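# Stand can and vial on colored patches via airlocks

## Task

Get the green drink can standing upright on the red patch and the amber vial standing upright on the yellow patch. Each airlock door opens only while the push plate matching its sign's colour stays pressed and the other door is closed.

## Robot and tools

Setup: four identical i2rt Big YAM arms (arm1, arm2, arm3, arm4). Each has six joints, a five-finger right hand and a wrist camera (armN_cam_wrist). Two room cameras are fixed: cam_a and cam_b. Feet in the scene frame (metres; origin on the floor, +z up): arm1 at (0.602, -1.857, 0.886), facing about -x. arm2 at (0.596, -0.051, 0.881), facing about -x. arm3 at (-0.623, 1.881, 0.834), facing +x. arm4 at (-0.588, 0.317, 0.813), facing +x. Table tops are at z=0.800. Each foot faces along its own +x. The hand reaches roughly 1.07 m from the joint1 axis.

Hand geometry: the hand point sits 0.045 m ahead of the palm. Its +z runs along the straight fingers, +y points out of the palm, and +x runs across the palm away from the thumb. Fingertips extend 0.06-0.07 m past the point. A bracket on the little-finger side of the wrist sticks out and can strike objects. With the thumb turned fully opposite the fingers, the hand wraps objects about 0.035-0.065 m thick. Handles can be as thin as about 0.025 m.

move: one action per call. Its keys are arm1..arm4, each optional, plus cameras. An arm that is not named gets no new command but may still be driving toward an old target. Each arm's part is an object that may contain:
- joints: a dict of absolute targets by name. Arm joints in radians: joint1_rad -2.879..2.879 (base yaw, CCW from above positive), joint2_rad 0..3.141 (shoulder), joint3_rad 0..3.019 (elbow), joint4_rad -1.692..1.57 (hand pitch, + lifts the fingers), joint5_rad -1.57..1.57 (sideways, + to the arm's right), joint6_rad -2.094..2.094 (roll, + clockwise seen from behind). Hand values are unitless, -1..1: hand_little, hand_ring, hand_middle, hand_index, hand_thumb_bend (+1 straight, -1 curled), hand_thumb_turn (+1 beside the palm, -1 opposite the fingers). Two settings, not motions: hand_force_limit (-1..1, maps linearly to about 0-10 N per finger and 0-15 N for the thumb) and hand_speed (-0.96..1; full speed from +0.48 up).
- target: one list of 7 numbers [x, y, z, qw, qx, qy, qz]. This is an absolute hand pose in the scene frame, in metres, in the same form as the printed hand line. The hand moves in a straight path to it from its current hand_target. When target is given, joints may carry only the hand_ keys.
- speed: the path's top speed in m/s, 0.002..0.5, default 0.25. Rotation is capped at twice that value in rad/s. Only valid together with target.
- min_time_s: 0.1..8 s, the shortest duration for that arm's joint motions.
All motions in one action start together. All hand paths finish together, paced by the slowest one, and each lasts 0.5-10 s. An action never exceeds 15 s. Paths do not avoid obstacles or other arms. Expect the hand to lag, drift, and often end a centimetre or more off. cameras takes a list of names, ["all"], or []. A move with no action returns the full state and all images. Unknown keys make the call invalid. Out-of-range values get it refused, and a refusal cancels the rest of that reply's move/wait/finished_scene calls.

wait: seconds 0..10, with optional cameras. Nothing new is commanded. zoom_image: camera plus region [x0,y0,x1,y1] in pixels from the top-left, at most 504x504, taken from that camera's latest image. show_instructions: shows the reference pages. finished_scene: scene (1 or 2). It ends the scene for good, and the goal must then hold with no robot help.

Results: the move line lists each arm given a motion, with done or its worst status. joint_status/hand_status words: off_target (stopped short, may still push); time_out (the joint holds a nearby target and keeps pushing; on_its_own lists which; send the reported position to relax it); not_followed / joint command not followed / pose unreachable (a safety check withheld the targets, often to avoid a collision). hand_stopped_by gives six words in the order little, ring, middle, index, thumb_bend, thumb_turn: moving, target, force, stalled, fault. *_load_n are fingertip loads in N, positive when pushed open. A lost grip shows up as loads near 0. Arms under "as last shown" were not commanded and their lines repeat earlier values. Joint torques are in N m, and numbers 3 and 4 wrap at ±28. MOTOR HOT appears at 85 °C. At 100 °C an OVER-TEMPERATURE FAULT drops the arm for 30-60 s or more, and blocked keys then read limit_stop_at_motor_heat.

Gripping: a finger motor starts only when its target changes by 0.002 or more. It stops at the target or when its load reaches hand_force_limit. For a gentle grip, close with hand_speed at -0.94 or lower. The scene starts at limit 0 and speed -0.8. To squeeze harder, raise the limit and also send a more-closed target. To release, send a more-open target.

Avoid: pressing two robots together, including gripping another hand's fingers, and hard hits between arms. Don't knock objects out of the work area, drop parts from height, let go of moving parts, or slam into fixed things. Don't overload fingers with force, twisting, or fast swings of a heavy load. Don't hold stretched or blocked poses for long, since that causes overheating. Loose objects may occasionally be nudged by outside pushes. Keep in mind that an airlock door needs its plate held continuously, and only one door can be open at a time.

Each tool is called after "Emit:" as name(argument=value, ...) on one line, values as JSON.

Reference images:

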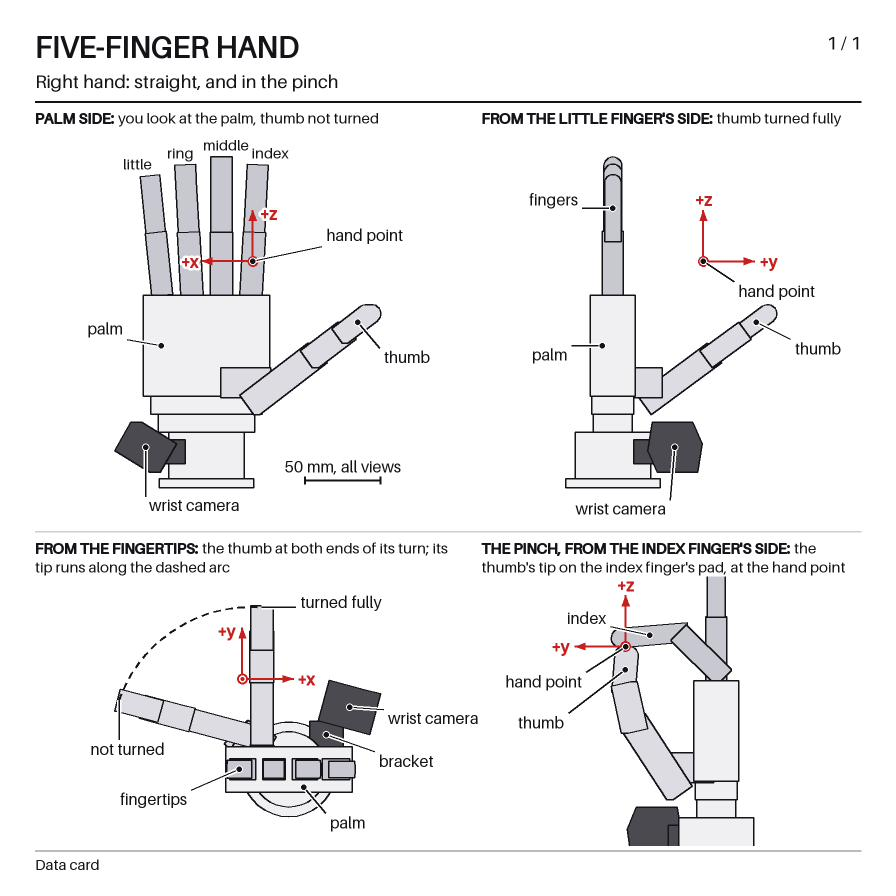

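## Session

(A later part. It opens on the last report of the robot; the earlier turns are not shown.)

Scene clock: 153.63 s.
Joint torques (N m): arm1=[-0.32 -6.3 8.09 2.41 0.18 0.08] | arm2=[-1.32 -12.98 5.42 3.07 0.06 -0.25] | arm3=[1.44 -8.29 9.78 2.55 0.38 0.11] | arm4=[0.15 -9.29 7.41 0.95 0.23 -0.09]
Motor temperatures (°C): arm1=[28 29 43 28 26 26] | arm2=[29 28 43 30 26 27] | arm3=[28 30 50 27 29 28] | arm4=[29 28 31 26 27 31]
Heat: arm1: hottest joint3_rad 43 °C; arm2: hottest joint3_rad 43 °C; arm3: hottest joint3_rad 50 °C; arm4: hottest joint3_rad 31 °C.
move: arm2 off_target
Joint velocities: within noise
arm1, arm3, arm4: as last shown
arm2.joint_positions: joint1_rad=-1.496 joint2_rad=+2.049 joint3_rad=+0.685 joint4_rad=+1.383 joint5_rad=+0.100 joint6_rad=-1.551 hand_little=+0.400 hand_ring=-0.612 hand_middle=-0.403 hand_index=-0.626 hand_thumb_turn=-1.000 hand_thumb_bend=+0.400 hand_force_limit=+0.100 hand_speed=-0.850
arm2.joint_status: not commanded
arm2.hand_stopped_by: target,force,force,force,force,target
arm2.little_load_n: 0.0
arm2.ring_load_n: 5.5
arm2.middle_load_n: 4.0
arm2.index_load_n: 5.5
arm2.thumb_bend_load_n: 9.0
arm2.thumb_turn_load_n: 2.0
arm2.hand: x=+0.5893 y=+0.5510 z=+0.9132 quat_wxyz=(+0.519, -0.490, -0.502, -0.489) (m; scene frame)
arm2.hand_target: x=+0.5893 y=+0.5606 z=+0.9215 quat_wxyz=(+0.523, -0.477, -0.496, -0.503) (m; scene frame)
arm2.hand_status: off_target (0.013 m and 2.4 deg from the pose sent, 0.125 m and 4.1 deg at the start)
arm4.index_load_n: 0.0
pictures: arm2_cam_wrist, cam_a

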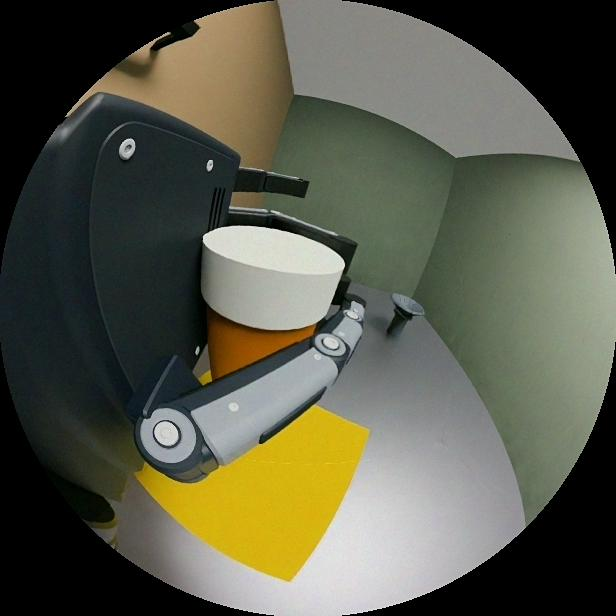

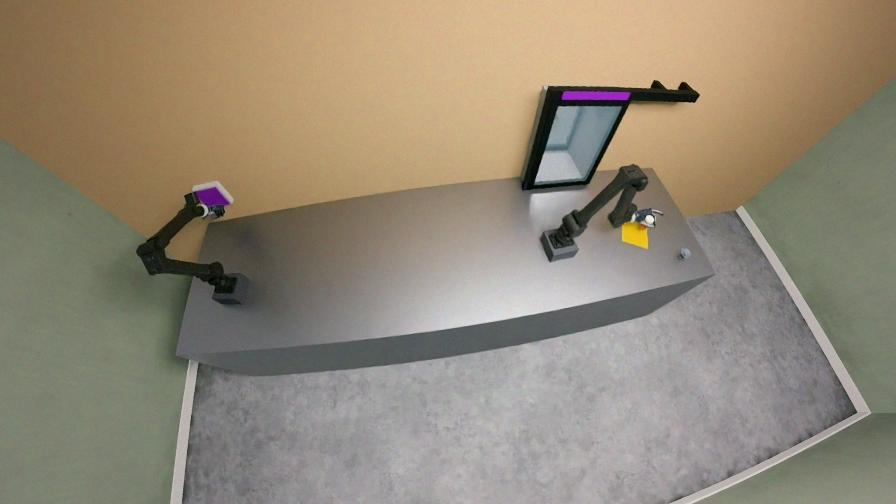

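Emit:
move(arm2={"target":[0.588,0.548,0.862,-0.5218,0.4782,0.4952,0.5039],"speed":0.08}, cameras=["arm2_cam_wrist","cam_a"])

Emit:
zoom_image(camera="cam_a", region=[560, 140, 740, 290])

Scene clock: 155.67 s.
Joint torques (N m): arm1=[-0.26 -6.36 8.1 2.43 0.18 0.08] | arm2=[-0.5 -13.27 3.74 3.06 0.08 -0.24] | arm3=[1.49 -8.35 9.81 2.54 0.38 0.11] | arm4=[-0.03 -9.35 7.51 0.99 0.22 -0.1]
Motor temperatures (°C): arm1=[28 29 43 28 26 26] | arm2=[29 28 43 30 26 27] | arm3=[28 30 50 27 29 28] | arm4=[29 28 31 26 27 31]
Heat: arm1: hottest joint3_rad 43 °C; arm2: hottest joint3_rad 43 °C; arm3: hottest joint3_rad 50 °C; arm4: hottest joint3_rad 31 °C.
move: arm2 off_target
Joint velocities: within noise
arm1, arm3: as last shown
arm2.joint_positions: joint1_rad=-1.496 joint2_rad=+2.227 joint3_rad=+0.708 joint4_rad=+1.536 joint5_rad=+0.115 joint6_rad=-1.551 hand_little=+0.400 hand_ring=-0.612 hand_middle=-0.403 hand_index=-0.626 hand_thumb_turn=-1.000 hand_thumb_bend=+0.400 hand_force_limit=+0.100 hand_speed=-0.850
arm2.joint_status: not commanded
arm2.hand_stopped_by: target,force,force,force,force,target
arm2.little_load_n: 0.0
arm2.ring_load_n: 5.5
arm2.middle_load_n: 4.0
arm2.index_load_n: 5.5
arm2.thumb_bend_load_n: 9.0
arm2.thumb_turn_load_n: 2.0
arm2.hand: x=+0.5937 y=+0.5417 z=+0.8588 quat_wxyz=(+0.515, -0.494, -0.499, -0.492) (m; scene frame)
arm2.hand_target: x=+0.5880 y=+0.5474 z=+0.8622 quat_wxyz=(+0.519, -0.481, -0.497, -0.501) (m; scene frame)
arm2.hand_status: off_target (0.009 m and 2.5 deg from the pose sent, 0.051 m and 2.4 deg at the start; a joint's target at an end of its range on 23 of 44 steps)
arm4.joint_positions: joint1_rad=-1.159 joint2_rad=+1.387 joint3_rad=+0.793 joint4_rad=+0.657 joint5_rad=+0.263 joint6_rad=-1.570 hand_little=+1.000 hand_ring=+1.000 hand_middle=+1.000 hand_index=+1.000 hand_thumb_turn=-1.000 hand_thumb_bend=+1.000 hand_force_limit=+0.100 hand_speed=-0.600
arm4.joint_status: not commanded
arm4.hand_stopped_by: target,target,target,target,target,target
arm4.little_load_n: 0.0
arm4.ring_load_n: 0.0
arm4.middle_load_n: 0.0
arm4.index_load_n: 0.0
arm4.thumb_bend_load_n: 0.0
arm4.thumb_turn_load_n: 0.0
arm4.hand: x=-0.4366 y=-0.2556 z=+1.1024 quat_wxyz=(+0.466, +0.521, -0.441, +0.563) (m; scene frame)
arm4.hand_target: x=-0.4323 y=-0.2512 z=+1.1000 quat_wxyz=(+0.463, +0.528, -0.441, +0.559) (m; scene frame)
arm4.hand_status: not commanded
pictures: arm2_cam_wrist, cam_a

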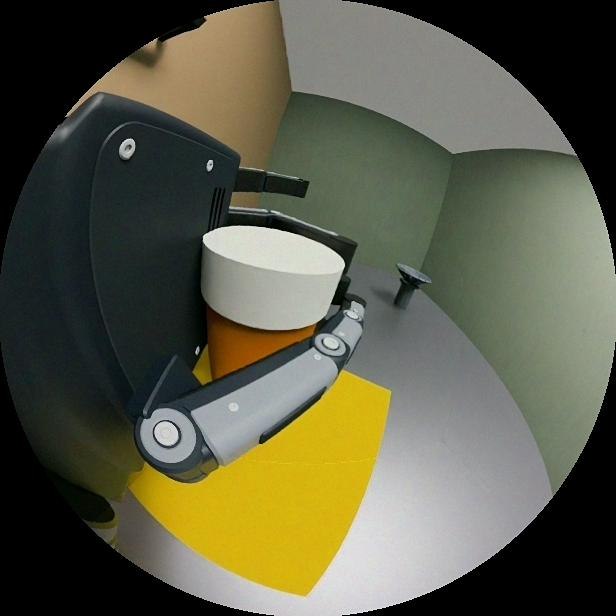

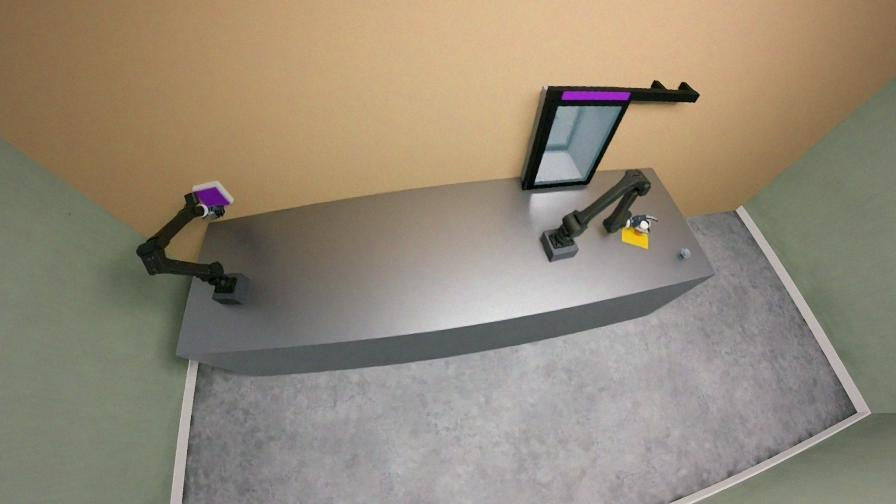

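Scaled by 2.800 from the camera's 896x504 image, which has a finer 1280x720 frame.

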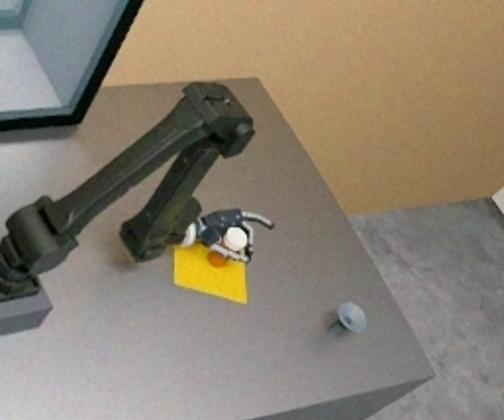

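Emit:
move(arm2={"target":[0.588,0.545,0.848,-0.5218,0.4782,0.4952,0.5039],"speed":0.05}, cameras=["arm2_cam_wrist"])

Scene clock: 156.80 s.
Joint torques (N m): arm1=[-0.21 -6.36 8.09 2.43 0.18 0.08] | arm2=[-0.5 -13.1 3.55 3.02 0.08 -0.19] | arm3=[1.38 -8.29 9.77 2.56 0.38 0.11] | arm4=[0.09 -9.05 7.49 0.99 0.24 -0.1]
Motor temperatures (°C): arm1=[28 29 43 28 26 26] | arm2=[29 28 43 30 26 27] | arm3=[28 30 50 27 29 28] | arm4=[29 28 31 26 27 31]
Heat: arm1: hottest joint3_rad 43 °C; arm2: hottest joint3_rad 43 °C; arm3: hottest joint3_rad 50 °C; arm4: hottest joint3_rad 31 °C.
move: arm2 off_target
Joint velocities: within noise
arm1, arm3, arm4: as last shown
arm1.thumb_turn_load_n: -0.5
arm2.joint_positions: joint1_rad=-1.496 joint2_rad=+2.249 joint3_rad=+0.714 joint4_rad=+1.538 joint5_rad=+0.121 joint6_rad=-1.551 hand_little=+0.400 hand_ring=-0.612 hand_middle=-0.403 hand_index=-0.626 hand_thumb_turn=-1.000 hand_thumb_bend=+0.400 hand_force_limit=+0.100 hand_speed=-0.850
arm2.joint_status: not commanded
arm2.hand_stopped_by: target,force,force,force,force,target
arm2.little_load_n: 0.0
arm2.ring_load_n: 5.5
arm2.middle_load_n: 4.0
arm2.index_load_n: 5.5
arm2.thumb_bend_load_n: 8.5
arm2.thumb_turn_load_n: 1.5
arm2.hand: x=+0.5951 y=+0.5405 z=+0.8488 quat_wxyz=(+0.509, -0.499, -0.501, -0.491) (m; scene frame)
arm2.hand_target: x=+0.5881 y=+0.5452 z=+0.8487 quat_wxyz=(+0.514, -0.488, -0.501, -0.497) (m; scene frame)
arm2.hand_status: off_target (0.008 m and 3.2 deg from the pose sent, 0.013 m and 2.5 deg at the start; a joint's target at an end of its range on 32 of 32 steps)
pictures: arm2_cam_wrist

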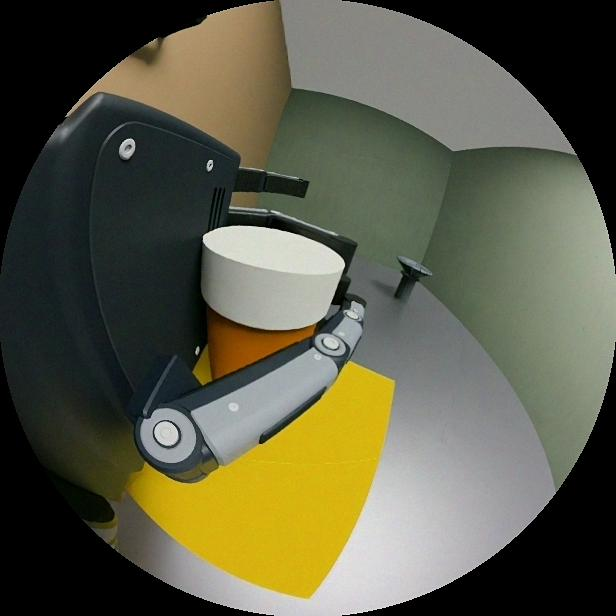

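Emit:
move(arm2={"joints":{"hand_speed":-0.7,"hand_little":1,"hand_ring":1,"hand_middle":1,"hand_index":1,"hand_thumb_bend":1}}, cameras=["arm2_cam_wrist"])

Emit:
move(arm2={"target":[0.588,0.545,1.03,-0.514,0.488,0.501,0.497],"speed":0.1}, cameras=["arm2_cam_wrist","cam_a","cam_b"])

Scene clock: 159.33 s.
Joint torques (N m): arm1=[-0.21 -6.36 8.12 2.4 0.18 0.08] | arm2=[-0.32 -13.16 3.56 2.95 0.07 -0.18] | arm3=[1.49 -8.29 9.78 2.55 0.39 0.11] | arm4=[-0.09 -8.88 7.43 1.06 0.21 -0.1]
Motor temperatures (°C): arm1=[28 29 43 28 26 26] | arm2=[29 28 42 30 26 27] | arm3=[28 30 49 27 29 28] | arm4=[29 28 31 26 27 31]
Heat: arm1: hottest joint3_rad 43 °C; arm2: hottest joint3_rad 42 °C; arm3: hottest joint3_rad 49 °C; arm4: hottest joint3_rad 31 °C.
move: arm2 done
Joint velocities: within noise
arm1, arm4: as last shown
arm2.joint_positions: joint1_rad=-1.496 joint2_rad=+2.249 joint3_rad=+0.714 joint4_rad=+1.541 joint5_rad=+0.121 joint6_rad=-1.551 hand_little=+1.000 hand_ring=+1.000 hand_middle=+1.000 hand_index=+1.000 hand_thumb_turn=-1.000 hand_thumb_bend=+1.000 hand_force_limit=+0.100 hand_speed=-0.700
arm2.joint_status: all done
arm2.hand_stopped_by: target,target,target,target,target,target
arm2.little_load_n: 0.0
arm2.ring_load_n: 0.0
arm2.middle_load_n: 0.0
arm2.index_load_n: 0.0
arm2.thumb_bend_load_n: 0.0
arm2.thumb_turn_load_n: 0.0
arm2.hand: x=+0.5951 y=+0.5406 z=+0.8496 quat_wxyz=(+0.510, -0.498, -0.500, -0.491) (m; scene frame)
arm2.hand_target: x=+0.5880 y=+0.5453 z=+0.8491 quat_wxyz=(+0.514, -0.487, -0.501, -0.497) (m; scene frame)
arm2.hand_status: not commanded
arm3.joint_positions: joint1_rad=+0.287 joint2_rad=+1.143 joint3_rad=+0.836 joint4_rad=-0.524 joint5_rad=+0.175 joint6_rad=+0.162 hand_little=-1.000 hand_ring=-1.000 hand_middle=-1.000 hand_index=-1.000 hand_thumb_turn=+1.000 hand_thumb_bend=+1.000 hand_force_limit=+0.000 hand_speed=-0.300
arm3.joint_status: not commanded
arm3.hand_stopped_by: target,target,target,target,target,target
arm3.little_load_n: 0.0
arm3.ring_load_n: 0.0
arm3.middle_load_n: 0.0
arm3.index_load_n: 0.0
arm3.thumb_bend_load_n: 0.0
arm3.thumb_turn_load_n: 0.0
arm3.hand: x=-0.2033 y=+1.9941 z=+0.9831 quat_wxyz=(-0.255, +0.665, -0.650, +0.266) (m; scene frame)
arm3.hand_target: x=-0.1985 y=+1.9988 z=+0.9912 quat_wxyz=(-0.271, +0.657, -0.648, +0.274) (m; scene frame)
arm3.hand_status: not commanded
pictures: arm2_cam_wrist

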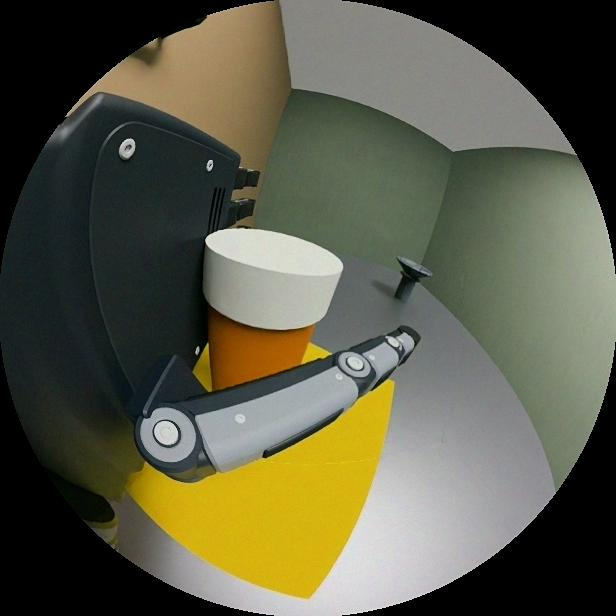

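Scene clock: 161.90 s.
Joint torques (N m): arm1=[-0.26 -6.36 8.09 2.43 0.17 0.08] | arm2=[-0.44 -13.74 5.6 1.29 0.03 -0.17] | arm3=[1.38 -8.35 9.78 2.55 0.38 0.11] | arm4=[0.26 -9 7.49 0.98 0.18 -0.07]
Motor temperatures (°C): arm1=[28 29 43 28 26 26] | arm2=[29 28 42 30 26 27] | arm3=[28 30 49 27 29 28] | arm4=[29 28 30 26 27 31]
Heat: arm1: hottest joint3_rad 43 °C; arm2: hottest joint3_rad 42 °C; arm3: hottest joint3_rad 49 °C; arm4: hottest joint6_rad 31 °C.
move: arm2 off_target
Joint velocities: within noise
arm1, arm3, arm4: as last shown
arm1.thumb_turn_load_n: 0.0
arm2.joint_positions: joint1_rad=-1.496 joint2_rad=+1.698 joint3_rad=+0.661 joint4_rad=+1.059 joint5_rad=+0.121 joint6_rad=-1.551 hand_little=+1.000 hand_ring=+1.000 hand_middle=+1.000 hand_index=+1.000 hand_thumb_turn=-1.000 hand_thumb_bend=+1.000 hand_force_limit=+0.100 hand_speed=-0.700
arm2.joint_status: not commanded
arm2.hand_stopped_by: target,target,target,target,target,target
arm2.little_load_n: 0.0
arm2.ring_load_n: 0.0
arm2.middle_load_n: 0.0
arm2.index_load_n: 0.0
arm2.thumb_bend_load_n: 0.0
arm2.thumb_turn_load_n: 0.0
arm2.hand: x=+0.5936 y=+0.5469 z=+1.0210 quat_wxyz=(+0.514, -0.495, -0.496, -0.495) (m; scene frame)
arm2.hand_target: x=+0.5879 y=+0.5464 z=+1.0282 quat_wxyz=(+0.514, -0.488, -0.501, -0.497) (m; scene frame)
arm2.hand_status: off_target (0.011 m and 1.0 deg from the pose sent, 0.181 m and 1.4 deg at the start)
arm4.thumb_bend_load_n: -0.5
pictures: arm2_cam_wrist, cam_a, cam_b

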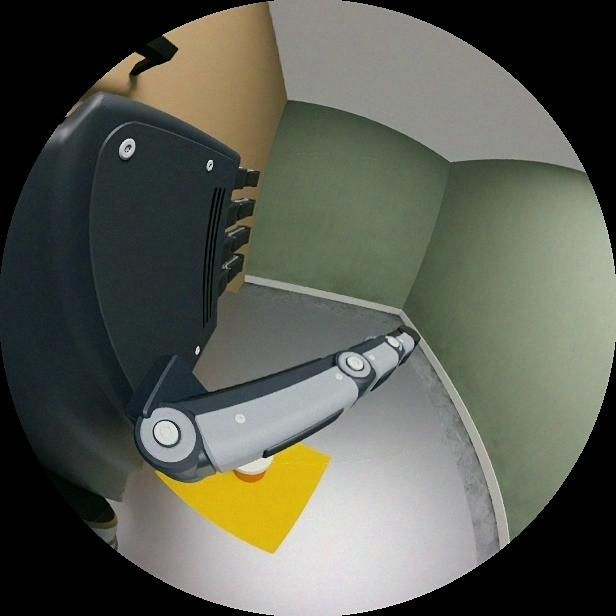

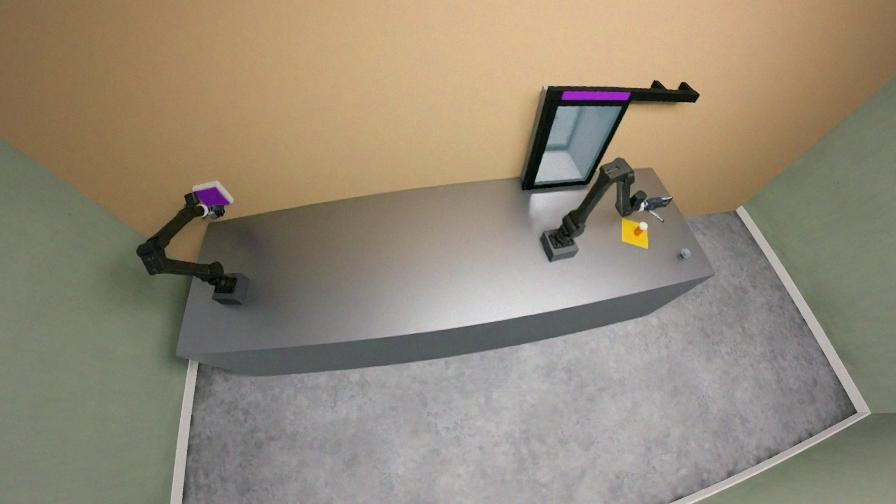

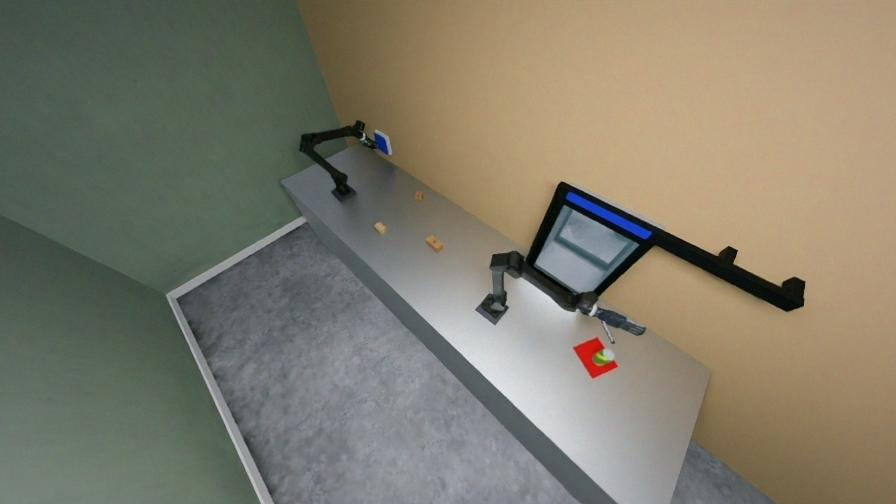

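Emit:
finished_scene(scene=1)

The scene is finished: the task was done.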